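## Task

Move both the mint tin and the plastic box into the gray tray, each left upright.

## Robot and tools

Robot: two seven-joint arms, left_arm and right_arm. Each ends in a vacuum tool (no fingers). Each base sits on a tilted plate joined to a shared metal frame behind the arms; the plates and frame halves count as part of their arms for clearance. Calibrated base positions in the scene frame: left_arm (-0.019, +0.151, +0.292) m, right_arm (+0.039, -0.309, +0.292) m.

Frames. Scene frame: origin at table-top height, centred between the nominal bases, +z up, +x out over the table, +y toward left_arm. Arm names do not match image sides. Each arm reports its hand pose, velocities, Hand target and wrist-camera pose in its own base frame. cam_high and the table use the scene frame. Every motion offset is along the axes of that arm's current Hand target. The cup point is the centre of the suction cup rim; the cup points along the cup point's +z. About 3 cm back from the rim the tool widens to roughly 5 cm sideways.

execute_actions(actions, cameras). actions is a list of actions. Each action is a table of up to 15 rows, one row per 1/30 s step; if shorter, its last row repeats to fill 15. Every row is one list of 14 numbers covering both arms, each in [-1, 1]: left dx, dy, dz, rx, ry, rz, left suction, then right dx, dy, dz, rx, ry, rz, right suction. The six pose numbers are an offset, not a pose: each row is measured from the Hand target as it was when that action began, not from the previous row. A new action or call starts from the updated Hand target, so sending the same offset again moves further. Scale: 1.0 equals 0.6 m for dx, dy, dz and 180 degrees for the rotation vector rx, ry, rz. All six zero means re-request the current Hand target. Suction: 1 is full vacuum (about 55 kPa), fractions request partial vacuum, 0.05 or less is off; it persists, so resend your last value to keep it (0 is an order to release). Images return only for an empty list or when cameras names them.

move(target, speed, blend, blocking, cameras). target is one 14-number row in the same layout and scale, or a list of up to 15 such rows; every row is an offset from the Hand targets at the move's start, not from the previous row. Paths are straight, end together, last at least 0.5 s and are cut off at 10 s. speed: m/s, 0.002 to 0.5, default 0.25, one value or one per target; rotation is capped at twice that in rad/s and at 0.873 rad/s. blend: corner rounding distance in m (0 = full stop at each point). blocking=false returns after about 0.5 s while motion continues. Moves ignore obstacles and the other arm. The result adds a move: line with the ending (done, off_target, moving, held, fault) and limits (paced = pose clipped, held = steps withheld). done means at rest within 3 mm and 2 degrees; neither done nor off_target says whether anything is touched.

wait(seconds 0 to 10): arms hold their last command; a running move continues. stop: brakes a running move (needs some distance). zoom_image(camera, region): camera is cam_high, cam_left_wrist or cam_right_wrist; region [x0, y0, x1, y1] in image pixels, at most 504 by 504, from the newest images. clear_fault(arm): clears a reported torque fault on left_arm or right_arm. finished_scene(scene 1 to 3): ends the scene irreversibly; after ending scene 1, make no further call in that reply. Scene 1 is practice and may be skipped.

Results: end_effector_position (m) and end_effector_quat_wxyz in the base frame, may be off by a few cm; Hand target (your last commanded pose after clipping; the cup often rests short of it, and the next command asks again); Tool commands; suction_measured; part_present (1 once suction reaches 0.50, back to 0 below 0.45); Joint positions, Joint velocities (within noise = still), Joint torques, Flange force along the tool axes (no reading near singular poses), Motor temperatures, MOTOR HOT and OVER-TEMPERATURE FAULT lines.

Control notes: each step the commanded orientation is clipped to 32 degrees from the measured one. Large turns can swing the elbow. Joint limits (rad): waist, upper arm roll, forearm roll, wrist roll ±69.115; shoulder ±2.250; elbow ±2.580; wrist pitch ±2.100.

Gripping: with suction on, press the 31 mm rim flat onto a smooth face so it seals all round; edges, holes or seams leak. Under vacuum the cup shortens, so the object sits up to about 13 mm nearer the tool. To release, set the object down on its support, turn suction off, then retreat at least 20 mm. A cup sealed to the table pins the tool; switch suction off.

Avoid: the arms are stiff, so aiming even millimetres beyond a firm surface presses hard; approach contacts slowly. Torque limits are 104.5 N m (first four joints) and 51.3 N m (wrist joints); exceeding them or straying 5 degrees from the plan stops the arm until clear_fault. Never let the arms or their loads touch each other. Do not drop or fling objects, release them while moving, or let anything leave the table. Long stretched poses, heavy holding and pushing against unreachable targets heat motors; at 75 °C the arm sags and stops for 30 to 60 s. Cameras: cam_high (fixed, 896x504), cam_left_wrist and cam_right_wrist (on the arms, 896x504).

Each tool is called after ">>>" as name([rows], argument=value, ...), one row to a line, values as JSON.

## Session

>>> execute_actions(actions=[])

Scene clock: 0.00 s.
left_arm: end_effector_position=(+0.3225, +0.2922, +0.4576) suction_measured=0.01 part_present=0 end_effector_quat_wxyz=(-0.149, +0.650, +0.570, +0.480) | right_arm: end_effector_position=(+0.5283, +0.1484, +0.0428) suction_measured=0.00 part_present=0 end_effector_quat_wxyz=(-0.265, +0.670, -0.401, +0.566)
Joint positions: left_arm=[0.918 0.708 -2.252 2.078 -1.946 -0.667 2.769] | right_arm=[-1.467 1.835 1.032 2.174 2.641 0.729 0.742]
Joint velocities: within noise
Joint torques (N m): no reading
Motor temperatures (°C): left_arm=[32 21 24 24 31 36 36] | right_arm=[24 19 27 25 29 31 37]
Flange force (N): no reading
Hand target: left_arm +0.3225, +0.2922, +0.4576; -0.149, +0.650, +0.570, +0.480 | right_arm +0.5283, +0.1484, +0.0428; -0.265, +0.670, -0.401, +0.566
Tool commands: left_gripper/suction=+0.0 right_gripper/suction=+0.0
camera_calibration:
cam_left_wrist: T_world_to_cam=[[-0.0957779, 0.613864, 0.78358, -0.503398], [0.874616, -0.323954, 0.360694, -0.298995], [0.475261, 0.719878, -0.505868, -0.0185009], [0, 0, 0, 1]] pos_world=[0.222084, 0.225475, 0.492939]
cam_right_wrist: T_world_to_cam=[[0.0369253, -0.820454, 0.57052, 0.0746315], [-0.252302, -0.560068, -0.789093, 0.304343], [0.966944, -0.114806, -0.227683, -0.368045], [0, 0, 0, 1]] pos_world=[0.42991, 0.18943, 0.113778]

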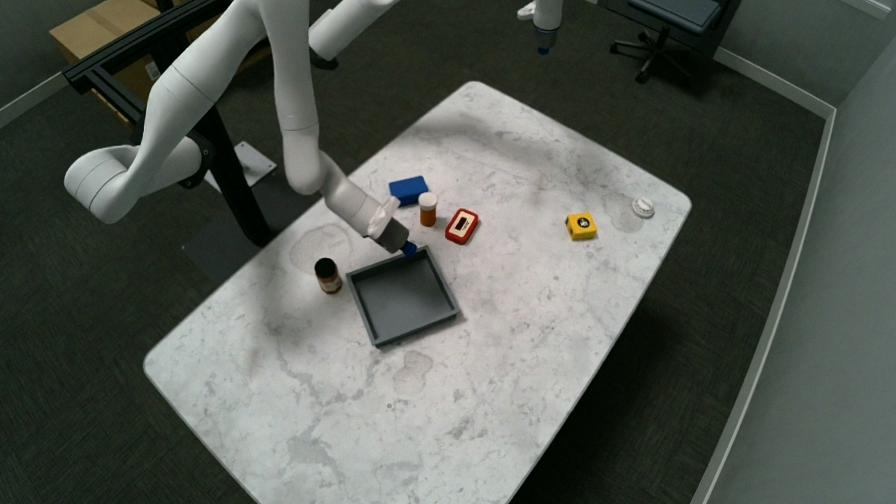

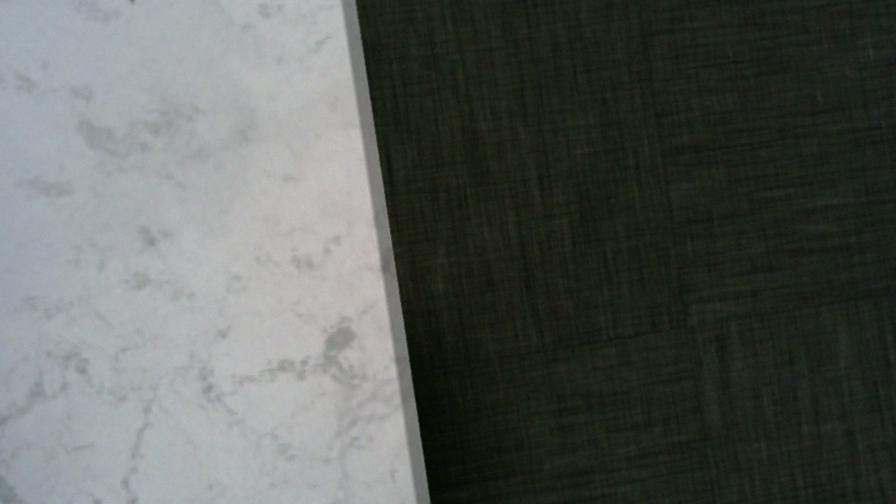

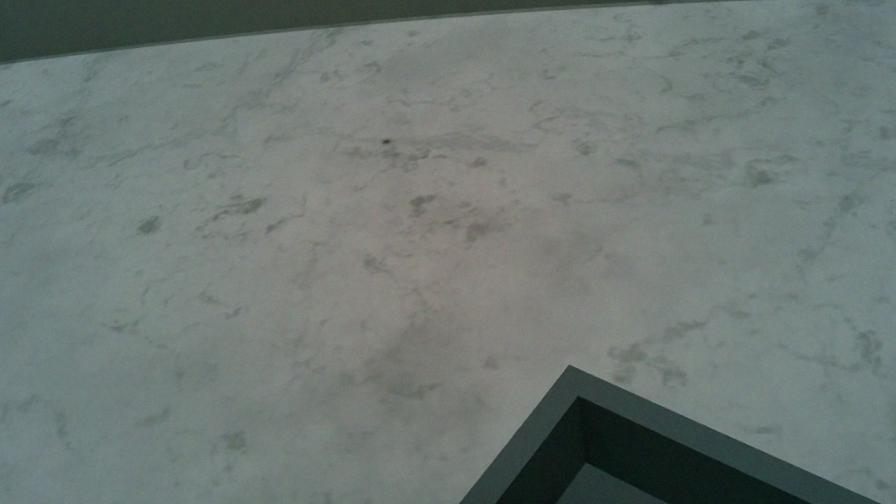

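>>> zoom_image(camera="cam_high", region=[300, 150, 500, 350])

>>> zoom_image(camera="cam_high", region=[540, 170, 680, 270])

Scaled by 2.520 from the camera's 896x504 image, which has a finer 1280x720 frame.

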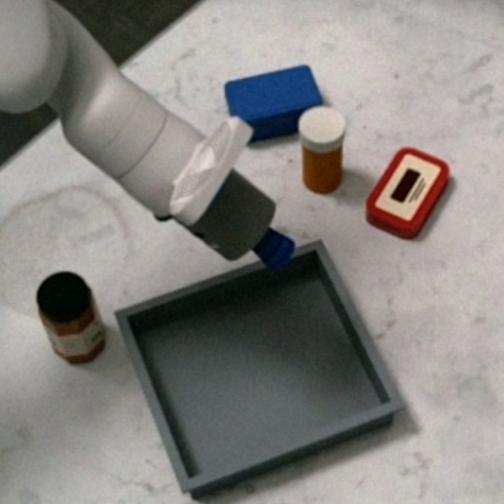

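Scaled by 3.600 from the camera's 896x504 image, which has a finer 1280x720 frame.

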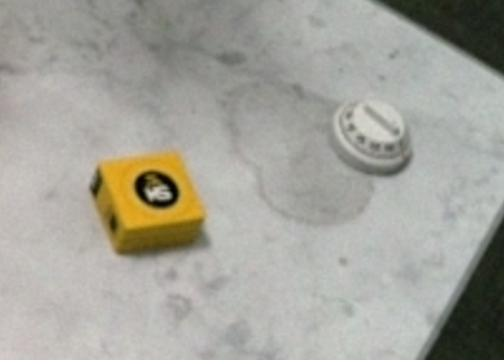

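>>> move(target=[0,0,0,0,0,0,0,-0.3463,0.0057,-0.015,-0.2563,0.0749,0,0], cameras=["cam_high","cam_right_wrist"])

Scene clock: 13.33 s.
left_arm: end_effector_position=(+0.3225, +0.2922, +0.4576) suction_measured=0.01 part_present=0 end_effector_quat_wxyz=(-0.149, +0.650, +0.570, +0.480) | right_arm: end_effector_position=(+0.5111, +0.3215, -0.0713) suction_measured=0.00 part_present=0 end_effector_quat_wxyz=(+0.066, +0.650, -0.618, +0.437)
Joint positions: left_arm=[0.918 0.708 -2.252 2.078 -1.946 -0.667 2.769] | right_arm=[-1.348 1.716 1.127 1.016 2.728 -1.046 0.767]
Joint torques (N m): left_arm=[6.4 -0.19 -4.43 -3.8 0.06 0.21 0.12] | right_arm=[-15.19 -14.32 1.83 -6.85 0.09 0.02 0.2]
Flange force (N): left_arm=[-1.6 -5.0 4.5] | right_arm=[7.8 4.9 -1.4]
Hand target: left_arm +0.3225, +0.2922, +0.4576; -0.149, +0.650, +0.570, +0.480 | right_arm +0.5111, +0.3215, -0.0713; +0.066, +0.650, -0.618, +0.437
Off the commanded pose: left_arm 0.000 m, 0 deg | right_arm 0.000 m, 0 deg.
move: done
camera_calibration:
cam_right_wrist: T_world_to_cam=[[-0.123695, -0.735264, 0.666398, 0.343934], [-0.873102, -0.238506, -0.425216, 0.546725], [0.471586, -0.63443, -0.612458, 0.0352538], [0, 0, 0, 1]] pos_world=[0.503264, 0.405645, 0.0248709]
Images, in order (width x height): cam_high 896x504, cam_right_wrist 896x504.

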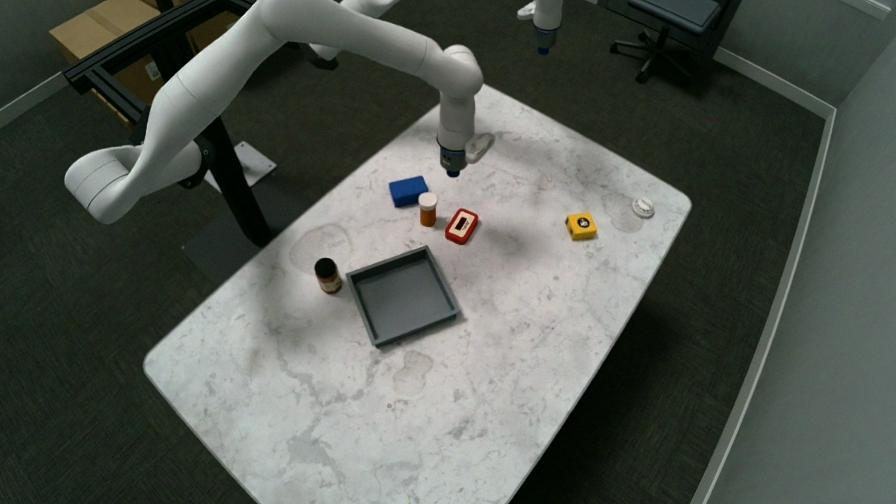

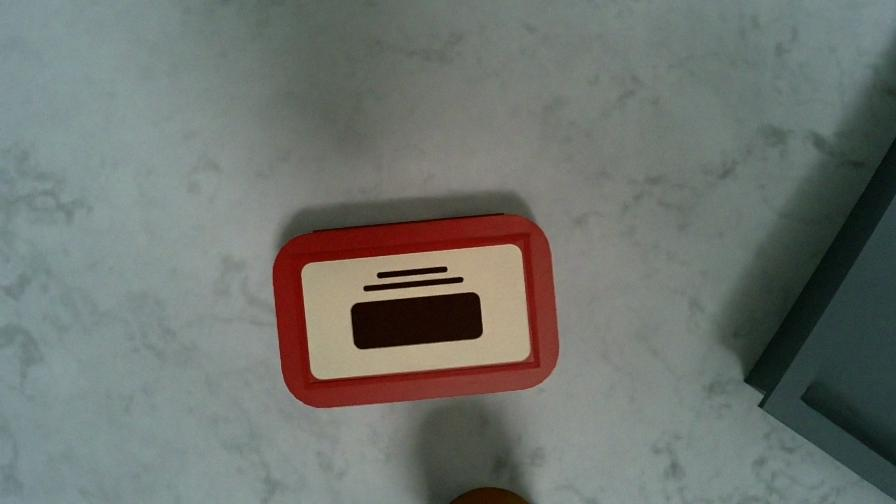

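>>> move(target=[0,0,0,0,0,0,0,-0.0133,-0.0567,0.167,0,0,0,0], cameras=["cam_high","cam_right_wrist"])

>>> zoom_image(camera="cam_high", region=[380, 130, 540, 290])

Scene clock: 16.93 s.
left_arm: end_effector_position=(+0.3225, +0.2922, +0.4576) suction_measured=0.01 part_present=0 end_effector_quat_wxyz=(-0.149, +0.650, +0.570, +0.480) | right_arm: end_effector_position=(+0.5903, +0.2725, -0.1222) suction_measured=0.00 part_present=0 end_effector_quat_wxyz=(+0.066, +0.650, -0.618, +0.437)
Joint positions: left_arm=[0.918 0.708 -2.252 2.078 -1.946 -0.667 2.769] | right_arm=[-1.135 1.823 1.149 0.813 2.737 -1.008 0.759]
Joint torques (N m): left_arm=[6.44 -0.14 -4.45 -3.75 0.07 0.19 0.11] | right_arm=[-16.21 -14.52 1.46 -6.69 0.12 -0.05 0.23]
Flange force (N): left_arm=[-1.4 -4.9 4.8] | right_arm=[9.2 6.4 -3.0]
Hand target: left_arm +0.3225, +0.2922, +0.4576; -0.149, +0.650, +0.570, +0.480 | right_arm +0.5904, +0.2725, -0.1222; +0.066, +0.650, -0.618, +0.437
Off the commanded pose: left_arm 0.000 m, 0 deg | right_arm 0.000 m, 0 deg.
move: done
camera_calibration:
cam_right_wrist: T_world_to_cam=[[-0.123653, -0.735318, 0.666346, 0.351615], [-0.873049, -0.238578, -0.425283, 0.582537], [0.471694, -0.634341, -0.612468, -0.064452], [0, 0, 0, 1]] pos_world=[0.582463, 0.356645, -0.0260291]
Images, in order (width x height): cam_high 896x504, cam_right_wrist 896x504.

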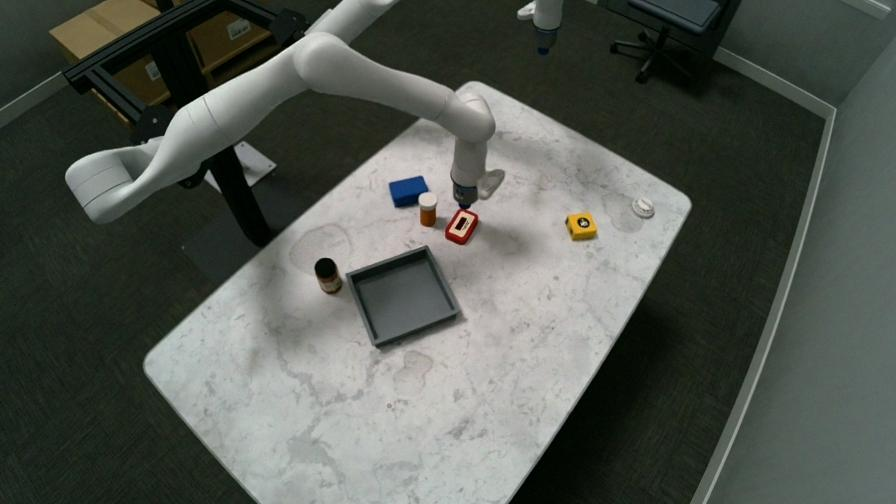

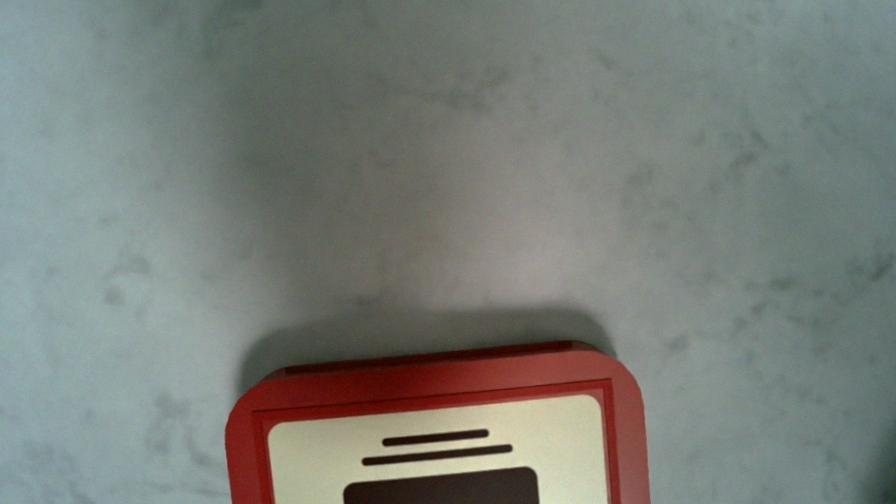

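Scaled by 3.150 from the camera's 896x504 image, which has a finer 1280x720 frame.

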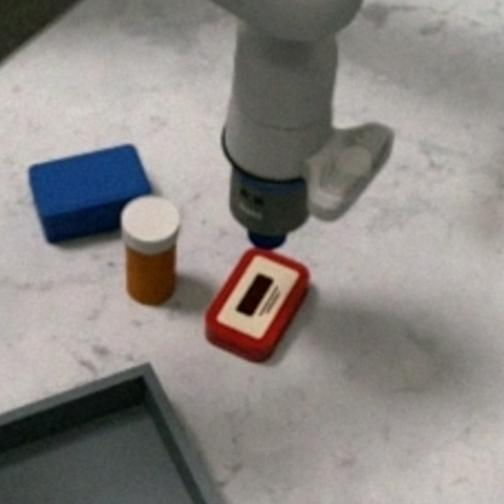

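>>> move([
  [0,0,0,0,0,0,0,0,0.0133,0.125,0,0,0,1],
  [0,0,0,0,0,0,0,0,0.0133,0.167,0,0,0,1],
], speed=[0.15,0.02], cameras=["cam_high"])

>>> zoom_image(camera="cam_high", region=[380, 130, 540, 290])

Scene clock: 20.90 s.
left_arm: end_effector_position=(+0.3225, +0.2922, +0.4576) suction_measured=0.01 part_present=0 end_effector_quat_wxyz=(-0.149, +0.650, +0.570, +0.480) | right_arm: end_effector_position=(+0.6319, +0.2096, -0.1866) suction_measured=0.99 part_present=1 end_effector_quat_wxyz=(+0.065, +0.651, -0.618, +0.437)
Joint positions: left_arm=[0.918 0.708 -2.252 2.078 -1.946 -0.667 2.769] | right_arm=[-0.981 1.942 1.168 0.69 2.743 -0.93 0.726]
Joint torques (N m): left_arm=[6.42 -0.19 -4.47 -3.78 0.07 0.17 0.11] | right_arm=[53.21 46.22 -10.2 15.91 -1.07 9.69 0.34]
Flange force (N): left_arm=[-1.6 -4.9 4.8] | right_arm=[36.1 25.7 -167.6]
Hand target: left_arm +0.3225, +0.2922, +0.4576; -0.149, +0.650, +0.570, +0.480 | right_arm +0.6322, +0.2080, -0.1870; +0.066, +0.650, -0.618, +0.437
Off the commanded pose: left_arm 0.000 m, 0 deg | right_arm 0.002 m, 0 deg.
move: done
Images, in order (width x height): cam_high 896x504.

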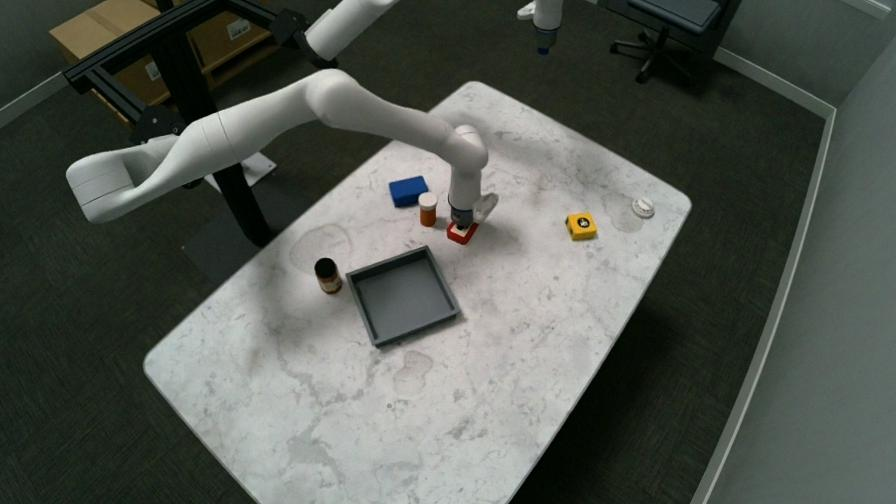

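Scaled by 3.150 from the camera's 896x504 image, which has a finer 1280x720 frame.

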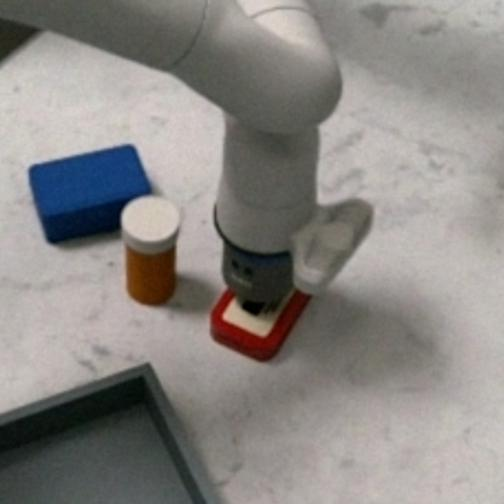

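>>> move([
  [0,0,0,0,0,0,0,0,0,-0.22,0,0,0,1],
  [0,0,0,0,0,0,0,0.4645,-0.07,-0.22,0,0,0.175,1],
], blend=[0.04,0], cameras=["cam_high","cam_right_wrist"])

>>> zoom_image(camera="cam_high", region=[300, 170, 500, 370])

Scene clock: 25.60 s.
left_arm: end_effector_position=(+0.3225, +0.2922, +0.4576) suction_measured=0.01 part_present=0 end_effector_quat_wxyz=(-0.149, +0.650, +0.570, +0.480) | right_arm: end_effector_position=(+0.5636, +0.0920, +0.0936) suction_measured=0.96 part_present=1 end_effector_quat_wxyz=(+0.055, -0.458, +0.772, -0.438)
Joint positions: left_arm=[0.918 0.708 -2.252 2.078 -1.946 -0.667 2.769] | right_arm=[-1.215 1.389 1.225 1.678 2.59 -0.53 0.864]
Joint torques (N m): left_arm=[6.45 -0.14 -4.47 -3.77 0.06 0.18 0.09] | right_arm=[-14.26 -9.17 1.66 -4.21 0.13 -0.05 0.31]
Flange force (N): left_arm=[-1.5 -4.8 4.9] | right_arm=[4.6 1.7 -1.7]
Hand target: left_arm +0.3225, +0.2922, +0.4576; -0.149, +0.650, +0.570, +0.480 | right_arm +0.5636, +0.0920, +0.0936; +0.055, -0.458, +0.772, -0.438
Off the commanded pose: left_arm 0.000 m, 0 deg | right_arm 0.000 m, 0 deg.
move: done
camera_calibration:
cam_right_wrist: T_world_to_cam=[[-0.558127, -0.756212, 0.341523, 0.349031], [-0.682564, 0.18439, -0.707182, 0.488045], [0.471806, -0.627809, -0.619076, -0.0340907], [0, 0, 0, 1]] pos_world=[0.54401, 0.152548, 0.20483]
Images, in order (width x height): cam_high 896x504, cam_right_wrist 896x504.

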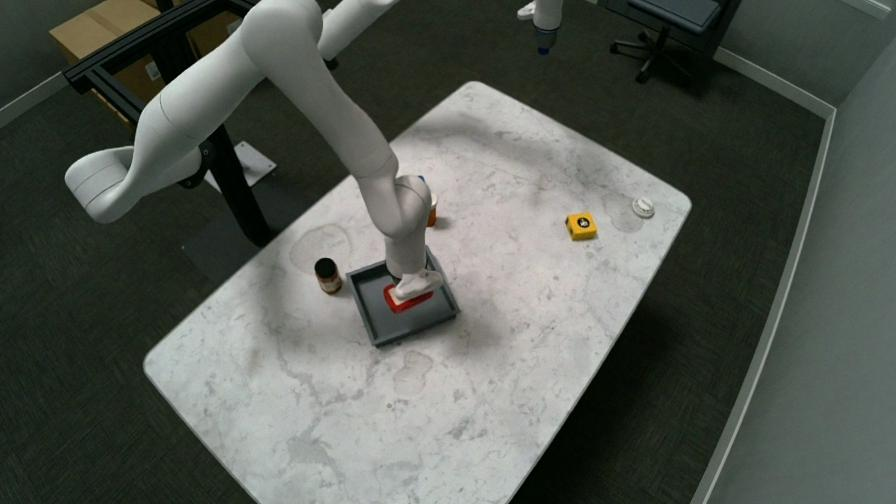

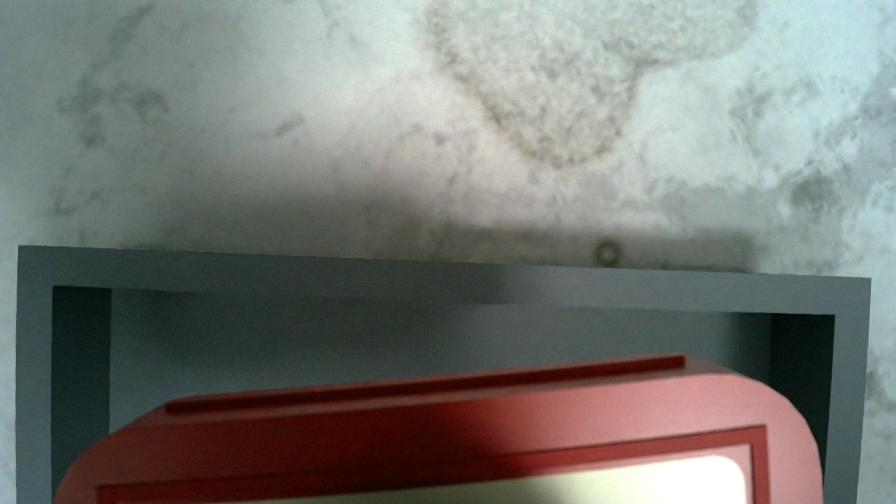

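Scaled by 2.520 from the camera's 896x504 image, which has a finer 1280x720 frame.

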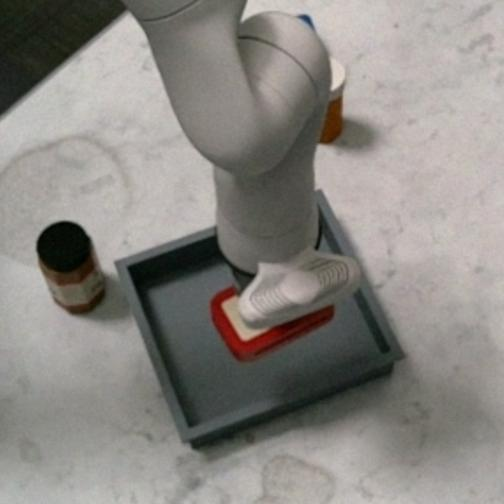

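>>> move(target=[0,0,0,0,0,0,0,0,-0.005,0.165,0,0,0.033,1], cameras=["cam_high"])

>>> zoom_image(camera="cam_high", region=[340, 230, 480, 350])

>>> move(target=[0,0,0,0,0,0,0,0,0,0.0133,0,0,0,1], speed=0.03)

Scene clock: 29.47 s.
left_arm: end_effector_position=(+0.3225, +0.2922, +0.4576) suction_measured=0.01 part_present=0 end_effector_quat_wxyz=(-0.149, +0.650, +0.570, +0.480) | right_arm: end_effector_position=(+0.6137, +0.0296, +0.0354) suction_measured=0.99 part_present=1 end_effector_quat_wxyz=(+0.078, -0.417, +0.794, -0.435)
Joint positions: left_arm=[0.918 0.708 -2.252 2.078 -1.946 -0.667 2.769] | right_arm=[-1.023 1.484 1.15 1.593 2.507 -0.397 0.83]
Joint torques (N m): left_arm=[6.42 -0.16 -4.46 -3.76 0.05 0.16 0.11] | right_arm=[-14.49 -10.48 1.48 -3.25 0.13 -0.03 0.26]
Flange force (N): left_arm=[-1.6 -5.0 4.9] | right_arm=[3.7 1.6 -2.9]
Hand target: left_arm +0.3225, +0.2922, +0.4576; -0.149, +0.650, +0.570, +0.480 | right_arm +0.6137, +0.0295, +0.0354; +0.078, -0.417, +0.794, -0.435
Off the commanded pose: left_arm 0.000 m, 0 deg | right_arm 0.000 m, 0 deg.
move: done
Images, in order (width x height): cam_high 896x504.

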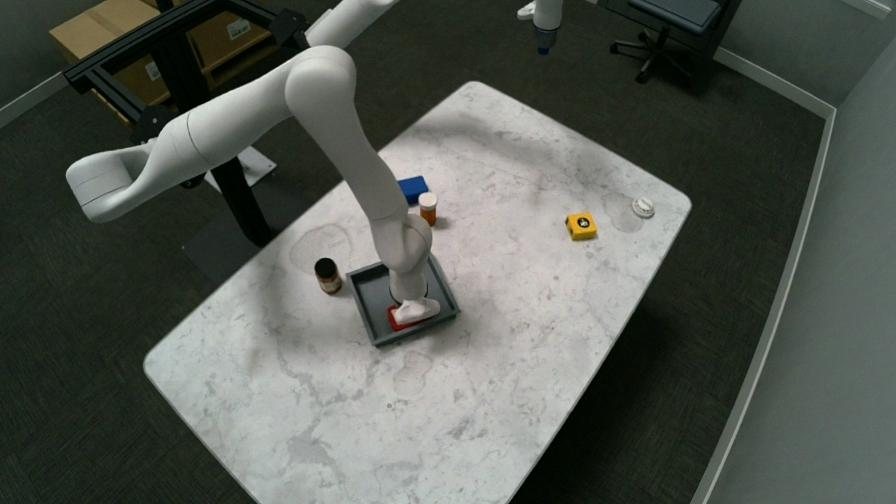

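Scaled by 3.600 from the camera's 896x504 image, which has a finer 1280x720 frame.

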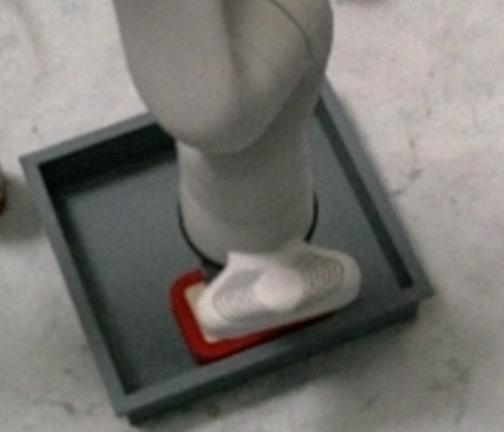

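Scene clock: 30.20 s.
left_arm: end_effector_position=(+0.3225, +0.2922, +0.4576) suction_measured=0.01 part_present=0 end_effector_quat_wxyz=(-0.149, +0.650, +0.570, +0.480) | right_arm: end_effector_position=(+0.6176, +0.0245, +0.0305) suction_measured=0.98 part_present=1 end_effector_quat_wxyz=(+0.078, -0.417, +0.794, -0.435)
Joint positions: left_arm=[0.918 0.708 -2.252 2.078 -1.946 -0.667 2.769] | right_arm=[-1.007 1.492 1.143 1.584 2.505 -0.388 0.832]
Joint torques (N m): left_arm=[6.44 -0.16 -4.46 -3.79 0.07 0.16 0.12] | right_arm=[-14.75 -10.45 1.44 -3.25 0.11 -0.02 0.23]
Flange force (N): left_arm=[-1.6 -5.0 4.9] | right_arm=[4.0 1.2 -2.7]
Hand target: left_arm +0.3225, +0.2922, +0.4576; -0.149, +0.650, +0.570, +0.480 | right_arm +0.6176, +0.0245, +0.0305; +0.078, -0.417, +0.794, -0.435
Off the commanded pose: left_arm 0.000 m, 0 deg | right_arm 0.000 m, 0 deg.
move: done

>>> move(target=[0,0,0,0,0,0,0,0,0,0.0117,0,0,0,1], speed=0.02)

>>> move(target=[0,0,0,0,0,0,0,0,0,0.0083,0,0,0,1], speed=0.02)

Scene clock: 31.77 s.
left_arm: end_effector_position=(+0.3225, +0.2922, +0.4576) suction_measured=0.01 part_present=0 end_effector_quat_wxyz=(-0.149, +0.650, +0.570, +0.480) | right_arm: end_effector_position=(+0.6210, +0.0202, +0.0263) suction_measured=0.99 part_present=1 end_effector_quat_wxyz=(+0.078, -0.417, +0.794, -0.435)
Joint positions: left_arm=[0.918 0.708 -2.252 2.078 -1.946 -0.667 2.769] | right_arm=[-0.994 1.499 1.138 1.575 2.503 -0.381 0.834]
Joint torques (N m): left_arm=[6.45 -0.14 -4.47 -3.73 0.04 0.17 0.08] | right_arm=[-14.67 -10.5 1.35 -3.29 0.12 -0.04 0.21]
Flange force (N): left_arm=[-1.4 -4.8 5.0] | right_arm=[4.3 1.4 -3.1]
Hand target: left_arm +0.3225, +0.2922, +0.4576; -0.149, +0.650, +0.570, +0.480 | right_arm +0.6210, +0.0201, +0.0262; +0.078, -0.417, +0.794, -0.435
Off the commanded pose: left_arm 0.000 m, 0 deg | right_arm 0.000 m, 0 deg.
move: done

Scene clock: 32.47 s.
left_arm: end_effector_position=(+0.3225, +0.2922, +0.4576) suction_measured=0.01 part_present=0 end_effector_quat_wxyz=(-0.149, +0.650, +0.570, +0.480) | right_arm: end_effector_position=(+0.6234, +0.0170, +0.0232) suction_measured=0.96 part_present=1 end_effector_quat_wxyz=(+0.078, -0.417, +0.794, -0.435)
Joint positions: left_arm=[0.918 0.708 -2.252 2.078 -1.946 -0.667 2.769] | right_arm=[-0.984 1.504 1.135 1.568 2.501 -0.376 0.834]
Joint torques (N m): left_arm=[6.48 -0.18 -4.43 -3.77 0.07 0.18 0.09] | right_arm=[-14.73 -10.58 1.42 -3.24 0.15 -0.01 0.2]
Flange force (N): left_arm=[-1.4 -4.8 4.8] | right_arm=[4.2 1.4 -3.0]
Hand target: left_arm +0.3225, +0.2922, +0.4576; -0.149, +0.650, +0.570, +0.480 | right_arm +0.6235, +0.0170, +0.0232; +0.078, -0.417, +0.794, -0.435
Off the commanded pose: left_arm 0.000 m, 0 deg | right_arm 0.000 m, 0 deg.
move: done

>>> move(target=[0,0,0,0,0,0,0,0,0,0.0117,0,0,0,1], speed=0.02)

>>> move(target=[0,0,0,0,0,0,0,0,0,0.0067,0,0,0,1], speed=0.02)

Scene clock: 34.07 s.
left_arm: end_effector_position=(+0.3225, +0.2922, +0.4576) suction_measured=0.01 part_present=0 end_effector_quat_wxyz=(-0.149, +0.650, +0.570, +0.480) | right_arm: end_effector_position=(+0.6269, +0.0130, +0.0191) suction_measured=0.98 part_present=1 end_effector_quat_wxyz=(+0.078, -0.418, +0.794, -0.435)
Joint positions: left_arm=[0.918 0.708 -2.252 2.078 -1.946 -0.667 2.769] | right_arm=[-0.971 1.511 1.13 1.559 2.5 -0.369 0.836]
Joint torques (N m): left_arm=[6.4 -0.21 -4.53 -3.75 0.06 0.16 0.11] | right_arm=[38.45 26.43 -9.92 -3.96 -1.25 6.12 0.18]
Flange force (N): left_arm=[-1.6 -4.8 5.0] | right_arm=[27.4 11.5 -160.0]
Hand target: left_arm +0.3225, +0.2922, +0.4576; -0.149, +0.650, +0.570, +0.480 | right_arm +0.6269, +0.0126, +0.0189; +0.078, -0.417, +0.794, -0.435
Off the commanded pose: left_arm 0.000 m, 0 deg | right_arm 0.000 m, 0 deg.
move: done

Scene clock: 34.83 s.
left_arm: end_effector_position=(+0.3225, +0.2922, +0.4576) suction_measured=0.01 part_present=0 end_effector_quat_wxyz=(-0.149, +0.650, +0.570, +0.480) | right_arm: end_effector_position=(+0.6291, +0.0139, +0.0164) suction_measured=0.99 part_present=1 end_effector_quat_wxyz=(+0.079, -0.420, +0.793, -0.434)
Joint positions: left_arm=[0.918 0.708 -2.252 2.078 -1.946 -0.667 2.769] | right_arm=[-0.968 1.515 1.128 1.552 2.497 -0.364 0.837]
Joint velocities: left_arm=[within noise] | right_arm=[0.001 0 -0.001 0.001 -0.001 -0.005 0.002]
Joint torques (N m): left_arm=[6.43 -0.11 -4.49 -3.73 0.07 0.15 0.1] | right_arm=[57.71 46.09 -22.55 -2.21 -2.72 5.7 0.03]
Flange force (N): left_arm=[-1.4 -4.9 5.1] | right_arm=[34.2 0.3 -223.7]
Hand target: left_arm +0.3225, +0.2922, +0.4576; -0.149, +0.650, +0.570, +0.480 | right_arm +0.6288, +0.0101, +0.0165; +0.078, -0.417, +0.794, -0.435
Off the commanded pose: left_arm 0.000 m, 0 deg | right_arm 0.004 m, 0 deg.
TORQUE WARNING: the torque sensor of joint 1 (waist) of the right arm reached its warning level (56.7 N m). A warning alone does not stop the arm.
move: off_target (right_arm)

>>> move([
  [0,0,0,0,0,0,0,0,0,-0.01,0,0,0,1],
  [0,0,0,0,0,0,0,0,0,-0.01,0,0,0,0],
], speed=0.03)

>>> wait(seconds=0.7)

Scene clock: 36.83 s.
left_arm: end_effector_position=(+0.3225, +0.2922, +0.4576) suction_measured=0.01 part_present=0 end_effector_quat_wxyz=(-0.149, +0.650, +0.570, +0.480) | right_arm: end_effector_position=(+0.6259, +0.0138, +0.0201) suction_measured=0.00 part_present=0 end_effector_quat_wxyz=(+0.078, -0.417, +0.794, -0.435)
Joint positions: left_arm=[0.918 0.708 -2.252 2.078 -1.946 -0.667 2.769] | right_arm=[-0.974 1.51 1.132 1.561 2.498 -0.371 0.837]
Joint torques (N m): left_arm=[6.46 -0.14 -4.43 -3.8 0.1 0.16 0.12] | right_arm=[27.14 17.34 -5.93 13.07 0.87 -2.65 0.15]
Flange force (N): left_arm=[-1.5 -5.1 4.9] | right_arm=[-13.1 -0.6 -93.3]
Hand target: left_arm +0.3225, +0.2922, +0.4576; -0.149, +0.650, +0.570, +0.480 | right_arm +0.6259, +0.0139, +0.0201; +0.078, -0.417, +0.794, -0.435
Off the commanded pose: left_arm 0.000 m, 0 deg | right_arm 0.000 m, 0 deg.
TORQUE WARNING: the torque sensor of joint 1 (waist) of the right arm reached its warning level (56.7 N m). A warning alone does not stop the arm.
move: done

Scene clock: 37.53 s.
left_arm: end_effector_position=(+0.3225, +0.2922, +0.4576) suction_measured=0.01 part_present=0 end_effector_quat_wxyz=(-0.149, +0.650, +0.570, +0.480) | right_arm: end_effector_position=(+0.6259, +0.0139, +0.0201) suction_measured=0.00 part_present=0 end_effector_quat_wxyz=(+0.078, -0.417, +0.794, -0.435)
Joint positions: left_arm=[0.918 0.708 -2.252 2.078 -1.946 -0.667 2.769] | right_arm=[-0.974 1.51 1.132 1.561 2.498 -0.371 0.837]
Joint torques (N m): left_arm=[6.4 -0.16 -4.49 -3.77 0.05 0.15 0.12] | right_arm=[26.69 17.04 -5.87 12.54 0.84 -2.44 0.14]
Flange force (N): left_arm=[-1.6 -5.0 5.1] | right_arm=[-12.2 -0.4 -93.0]
Hand target: left_arm +0.3225, +0.2922, +0.4576; -0.149, +0.650, +0.570, +0.480 | right_arm +0.6259, +0.0139, +0.0201; +0.078, -0.417, +0.794, -0.435
Tool commands: left_gripper/suction=+0.0 right_gripper/suction=+0.0
Off the commanded pose: left_arm 0.000 m, 0 deg | right_arm 0.000 m, 0 deg.
wait: 0.70 s; at rest by 0.17 s

>>> move([
  [0,0,0,0,0,0,0,0,0,-0.25,0,0,0,0],
  [0,0,0,0,0,0,0,-0.132,0.59,-0.29,0,0,-0.45,0],
], blend=[0.04,0], cameras=["cam_high","cam_right_wrist"])

>>> zoom_image(camera="cam_high", region=[300, 130, 500, 350])

Scene clock: 44.30 s.
left_arm: end_effector_position=(+0.3225, +0.2922, +0.4576) suction_measured=0.01 part_present=0 end_effector_quat_wxyz=(-0.149, +0.650, +0.570, +0.480) | right_arm: end_effector_position=(+0.3811, +0.2775, -0.1600) suction_measured=0.00 part_present=0 end_effector_quat_wxyz=(+0.223, +0.833, -0.333, +0.381)
Joint positions: left_arm=[0.918 0.708 -2.252 2.078 -1.946 -0.667 2.769] | right_arm=[-1.565 1.731 0.818 1.349 2.89 -0.792 1.232]
Joint torques (N m): left_arm=[6.44 -0.17 -4.48 -3.76 0.06 0.18 0.12] | right_arm=[-12.02 -14.75 0.91 -6.16 0.08 0.03 0.21]
Flange force (N): left_arm=[-1.5 -4.9 5.0] | right_arm=[3.5 6.4 -1.8]
Hand target: left_arm +0.3225, +0.2922, +0.4576; -0.149, +0.650, +0.570, +0.480 | right_arm +0.3811, +0.2774, -0.1600; +0.223, +0.833, -0.333, +0.381
Off the commanded pose: left_arm 0.000 m, 0 deg | right_arm 0.000 m, 0 deg.
move: done
camera_calibration:
cam_right_wrist: T_world_to_cam=[[0.505868, -0.360274, 0.783773, 0.0294814], [-0.717748, -0.679782, 0.150781, 0.540323], [0.478472, -0.638826, -0.602466, 0.0145538], [0, 0, 0, 1]] pos_world=[0.365939, 0.387221, -0.0958089]
Images, in order (width x height): cam_high 896x504, cam_right_wrist 896x504.

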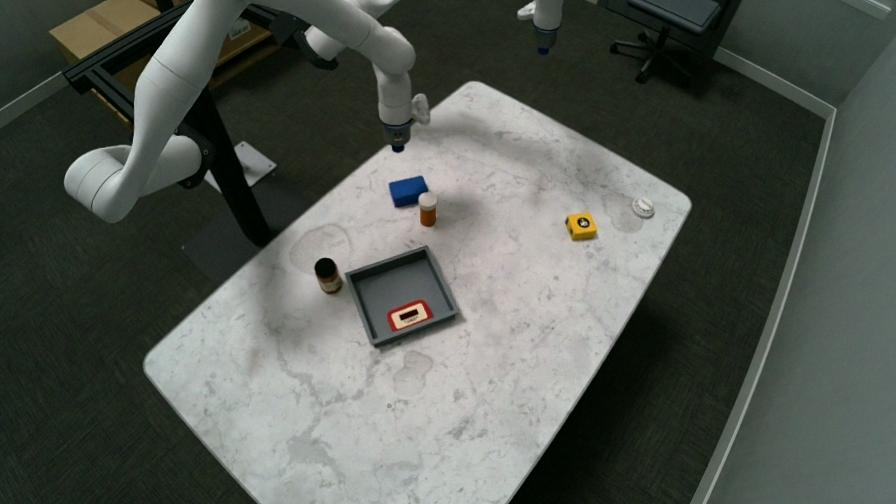

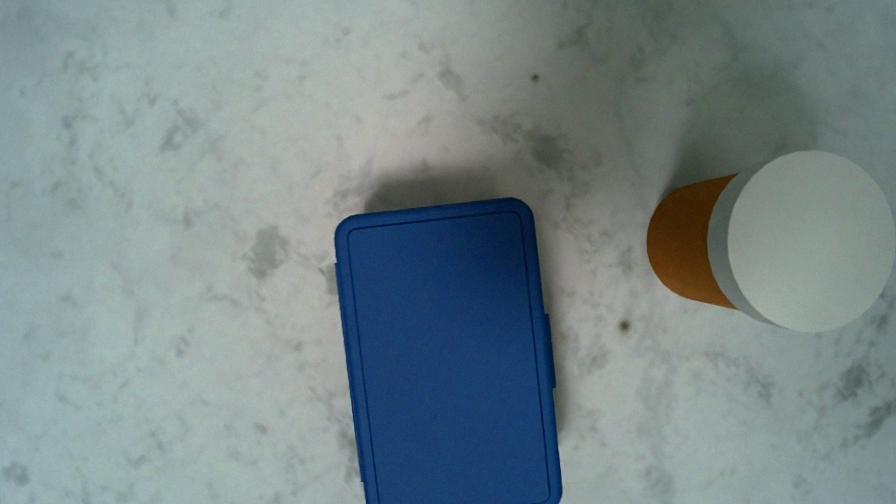

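Scaled by 2.291 from the camera's 896x504 image, which has a finer 1280x720 frame.

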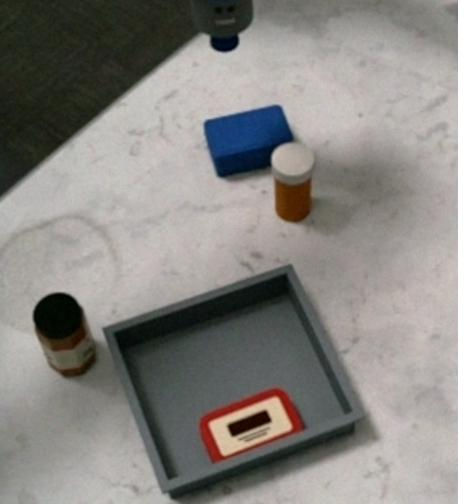

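>>> move([
  [0,0,0,0,0,0,0,-0.0033,-0.0367,0.2,0,0,0,1],
  [0,0,0,0,0,0,0,-0.0033,-0.0367,0.238,0,0,0,1],
], speed=[0.15,0.04], cameras=["cam_high","cam_right_wrist"])

>>> zoom_image(camera="cam_high", region=[340, 100, 480, 240])

Scene clock: 47.93 s.
left_arm: end_effector_position=(+0.3225, +0.2922, +0.4576) suction_measured=0.01 part_present=0 end_effector_quat_wxyz=(-0.149, +0.650, +0.570, +0.480) | right_arm: end_effector_position=(+0.4655, +0.2039, -0.2513) suction_measured=0.38 part_present=0 end_effector_quat_wxyz=(+0.223, +0.833, -0.333, +0.381)
Joint positions: left_arm=[0.918 0.708 -2.252 2.078 -1.946 -0.667 2.769] | right_arm=[-1.34 1.942 0.847 1.162 2.893 -0.671 1.229]
Joint torques (N m): left_arm=[6.42 -0.16 -4.48 -3.78 0.04 0.17 0.08] | right_arm=[-13.3 -15.64 0.71 -5.63 0.1 0 0.24]
Flange force (N): left_arm=[-1.6 -4.9 4.9] | right_arm=[3.2 6.5 -2.6]
Hand target: left_arm +0.3225, +0.2922, +0.4576; -0.149, +0.650, +0.570, +0.480 | right_arm +0.4655, +0.2038, -0.2513; +0.223, +0.833, -0.333, +0.381
Off the commanded pose: left_arm 0.000 m, 0 deg | right_arm 0.000 m, 0 deg.
move: done
camera_calibration:
cam_right_wrist: T_world_to_cam=[[0.505831, -0.360365, 0.783755, 0.0318195], [-0.717825, -0.679706, 0.150756, 0.564714], [0.478396, -0.638856, -0.602495, -0.127862], [0, 0, 0, 1]] pos_world=[0.450439, 0.313621, -0.187109]
Images, in order (width x height): cam_high 896x504, cam_right_wrist 896x504.

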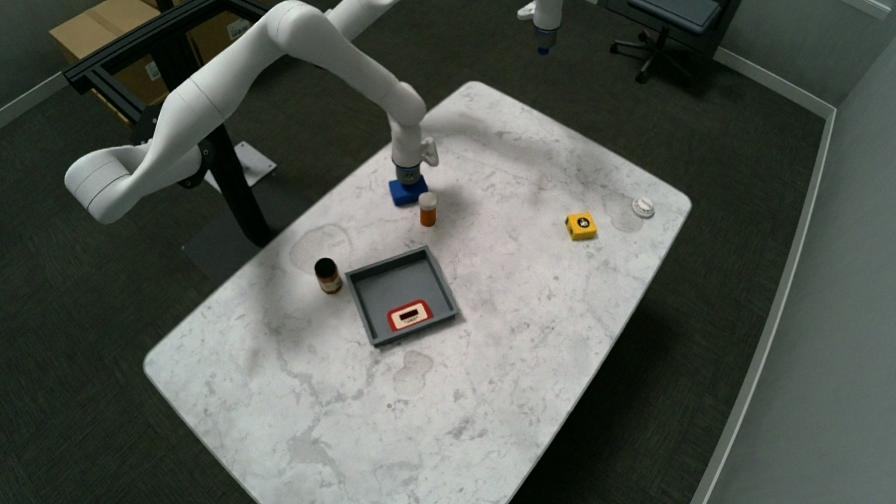

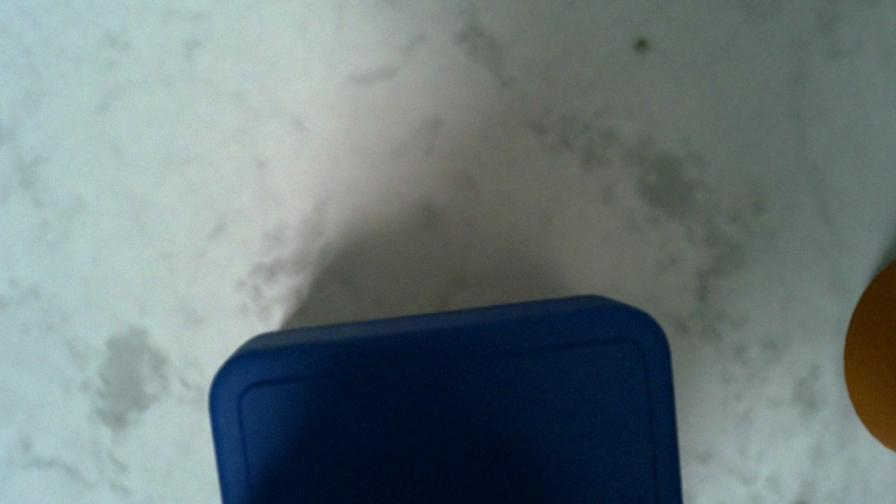

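Scaled by 3.600 from the camera's 896x504 image, which has a finer 1280x720 frame.

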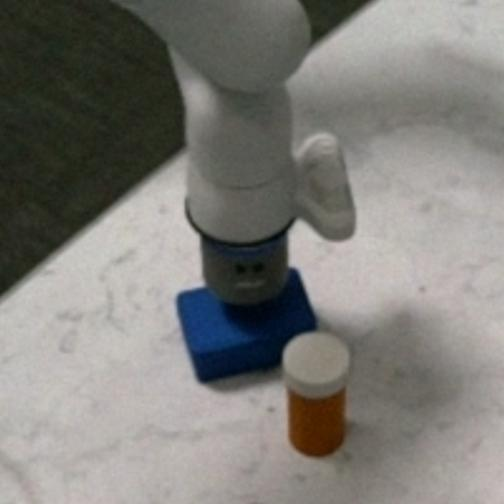

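>>> wait(seconds=0.6)

Scene clock: 48.80 s.
left_arm: end_effector_position=(+0.3225, +0.2922, +0.4576) suction_measured=0.01 part_present=0 end_effector_quat_wxyz=(-0.149, +0.650, +0.570, +0.480) | right_arm: end_effector_position=(+0.4656, +0.2038, -0.2513) suction_measured=0.98 part_present=1 end_effector_quat_wxyz=(+0.223, +0.833, -0.333, +0.381)
Joint positions: left_arm=[0.918 0.708 -2.252 2.078 -1.946 -0.667 2.769] | right_arm=[-1.34 1.942 0.847 1.162 2.893 -0.671 1.229]
Joint torques (N m): left_arm=[6.39 -0.14 -4.44 -3.74 0.07 0.14 0.12] | right_arm=[-13.26 -15.53 0.73 -5.53 0.09 0.03 0.24]
Flange force (N): left_arm=[-1.5 -5.1 4.8] | right_arm=[3.1 6.1 -2.7]
Hand target: left_arm +0.3225, +0.2922, +0.4576; -0.149, +0.650, +0.570, +0.480 | right_arm +0.4655, +0.2038, -0.2513; +0.223, +0.833, -0.333, +0.381
Tool commands: left_gripper/suction=+0.0 right_gripper/suction=+1.0
Off the commanded pose: left_arm 0.000 m, 0 deg | right_arm 0.000 m, 0 deg.
wait: 0.60 s; at rest from the start

>>> move([
  [0,0,0,0,0,0,0,0,0,-0.24,0,0,0,1],
  [0,0,0,0,0,0,0,0.4715,0.11,-0.24,0,0,-0.017,1],
], blend=[0.03,0], cameras=["cam_high","cam_right_wrist"])

>>> zoom_image(camera="cam_high", region=[300, 170, 500, 370])

Scene clock: 54.87 s.
left_arm: end_effector_position=(+0.3225, +0.2922, +0.4576) suction_measured=0.01 part_present=0 end_effector_quat_wxyz=(-0.149, +0.650, +0.570, +0.480) | right_arm: end_effector_position=(+0.4858, +0.1403, +0.0659) suction_measured=0.96 part_present=1 end_effector_quat_wxyz=(+0.233, +0.842, -0.310, +0.375)
Joint positions: left_arm=[0.918 0.708 -2.252 2.078 -1.946 -0.667 2.769] | right_arm=[-1.351 1.278 0.988 1.793 3.078 -0.499 1.664]
Joint torques (N m): left_arm=[6.46 -0.21 -4.46 -3.75 0.08 0.16 0.08] | right_arm=[-12.78 -8.56 -0.15 -4.57 0.09 -0.01 0.25]
Flange force (N): left_arm=[-1.5 -4.7 4.8] | right_arm=[0.1 5.7 -2.1]
Hand target: left_arm +0.3225, +0.2922, +0.4576; -0.149, +0.650, +0.570, +0.480 | right_arm +0.4858, +0.1403, +0.0660; +0.233, +0.842, -0.310, +0.375
Off the commanded pose: left_arm 0.000 m, 0 deg | right_arm 0.000 m, 0 deg.
move: done
camera_calibration:
cam_right_wrist: T_world_to_cam=[[0.543056, -0.322922, 0.775121, -0.272804], [-0.689595, -0.698209, 0.192256, 0.474398], [0.479113, -0.638926, -0.601851, 0.0126647], [0, 0, 0, 1]] pos_world=[0.469223, 0.251226, 0.127872]
Images, in order (width x height): cam_high 896x504, cam_right_wrist 896x504.

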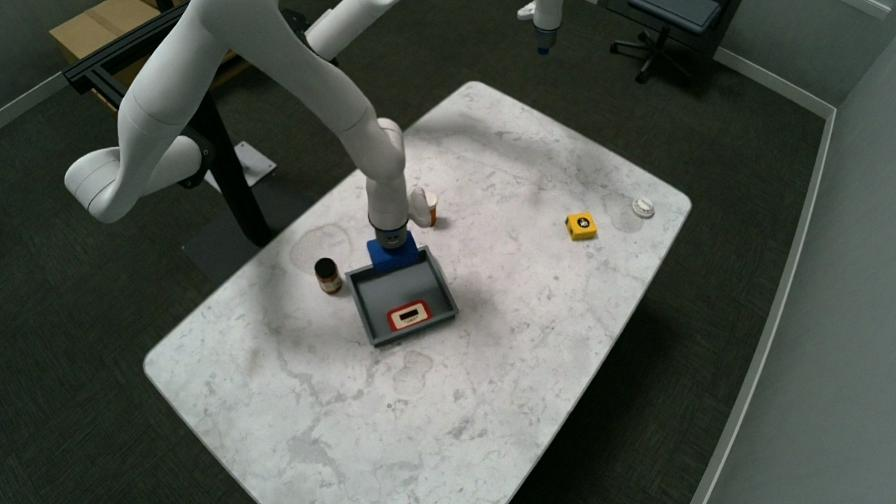

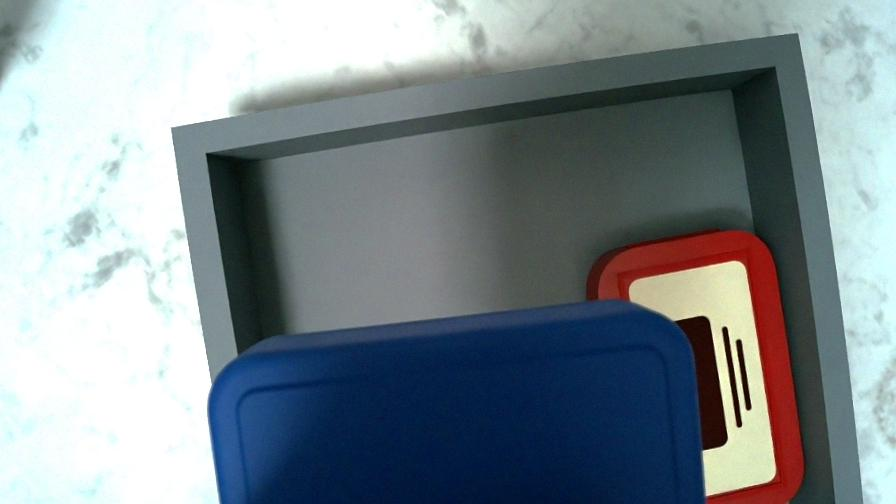

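Scaled by 2.520 from the camera's 896x504 image, which has a finer 1280x720 frame.

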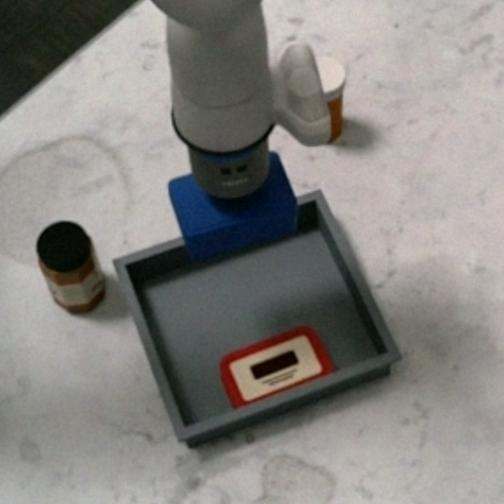

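>>> move(target=[0,0,0,0,0,0,0,0,0,0.208,0,0,-0.021,1], speed=0.12)

>>> move(target=[0,0,0,0,0,0,0,0,0,0.01,0,0,0,1], speed=0.03, cameras=["cam_high"])

>>> zoom_image(camera="cam_high", region=[330, 200, 480, 350])

Scene clock: 59.13 s.
left_arm: end_effector_position=(+0.3225, +0.2922, +0.4576) suction_measured=0.01 part_present=0 end_effector_quat_wxyz=(-0.149, +0.650, +0.570, +0.480) | right_arm: end_effector_position=(+0.5465, +0.0623, -0.0101) suction_measured=1.00 part_present=1 end_effector_quat_wxyz=(+0.245, +0.852, -0.283, +0.367)
Joint positions: left_arm=[0.918 0.708 -2.252 2.078 -1.946 -0.667 2.769] | right_arm=[-1.115 1.436 0.921 1.727 3.096 -0.285 1.714]
Joint torques (N m): left_arm=[6.45 -0.1 -4.54 -3.77 0.05 0.12 0.13] | right_arm=[-13.96 -10.31 -0.23 -3.17 0.11 -0.01 0.23]
Flange force (N): left_arm=[-1.6 -5.1 5.6] | right_arm=[-0.3 4.8 -2.3]
Hand target: left_arm +0.3225, +0.2922, +0.4576; -0.149, +0.650, +0.570, +0.480 | right_arm +0.5465, +0.0622, -0.0102; +0.246, +0.852, -0.283, +0.367
Off the commanded pose: left_arm 0.000 m, 0 deg | right_arm 0.000 m, 0 deg.
move: done

Scene clock: 59.83 s.
left_arm: end_effector_position=(+0.3225, +0.2922, +0.4576) suction_measured=0.01 part_present=0 end_effector_quat_wxyz=(-0.149, +0.650, +0.570, +0.480) | right_arm: end_effector_position=(+0.5494, +0.0585, -0.0138) suction_measured=0.98 part_present=1 end_effector_quat_wxyz=(+0.246, +0.852, -0.283, +0.367)
Joint positions: left_arm=[0.918 0.708 -2.252 2.078 -1.946 -0.667 2.769] | right_arm=[-1.104 1.444 0.919 1.721 3.096 -0.277 1.714]
Joint torques (N m): left_arm=[6.41 -0.12 -4.43 -3.71 0.05 0.19 0.09] | right_arm=[-13.84 -10.34 -0.29 -3.05 0.08 0.06 0.25]
Flange force (N): left_arm=[-1.3 -4.9 4.7] | right_arm=[-0.4 4.4 -2.7]
Hand target: left_arm +0.3225, +0.2922, +0.4576; -0.149, +0.650, +0.570, +0.480 | right_arm +0.5494, +0.0585, -0.0138; +0.246, +0.852, -0.283, +0.367
Off the commanded pose: left_arm 0.000 m, 0 deg | right_arm 0.000 m, 0 deg.
move: done
Images, in order (width x height): cam_high 896x504.

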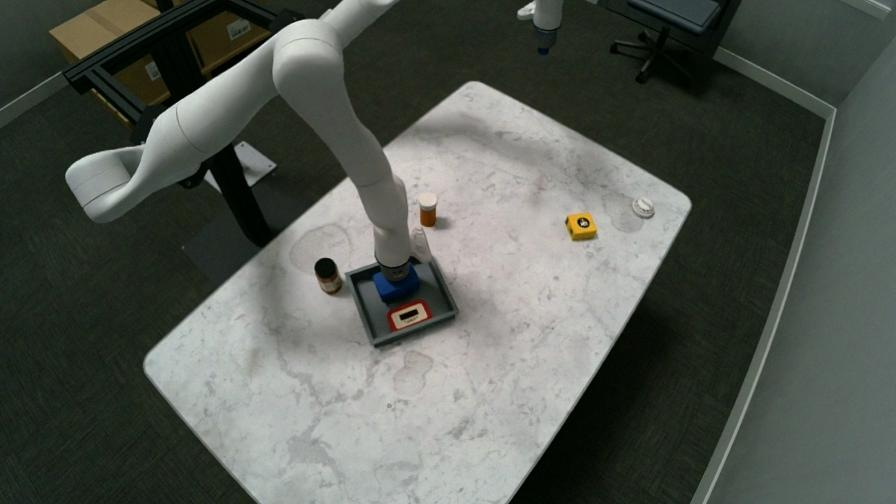

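Scaled by 3.360 from the camera's 896x504 image, which has a finer 1280x720 frame.

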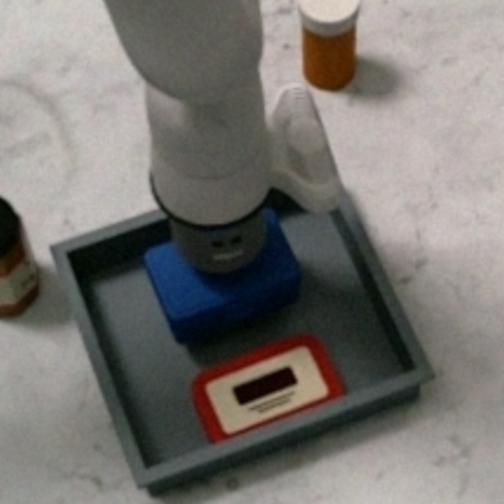

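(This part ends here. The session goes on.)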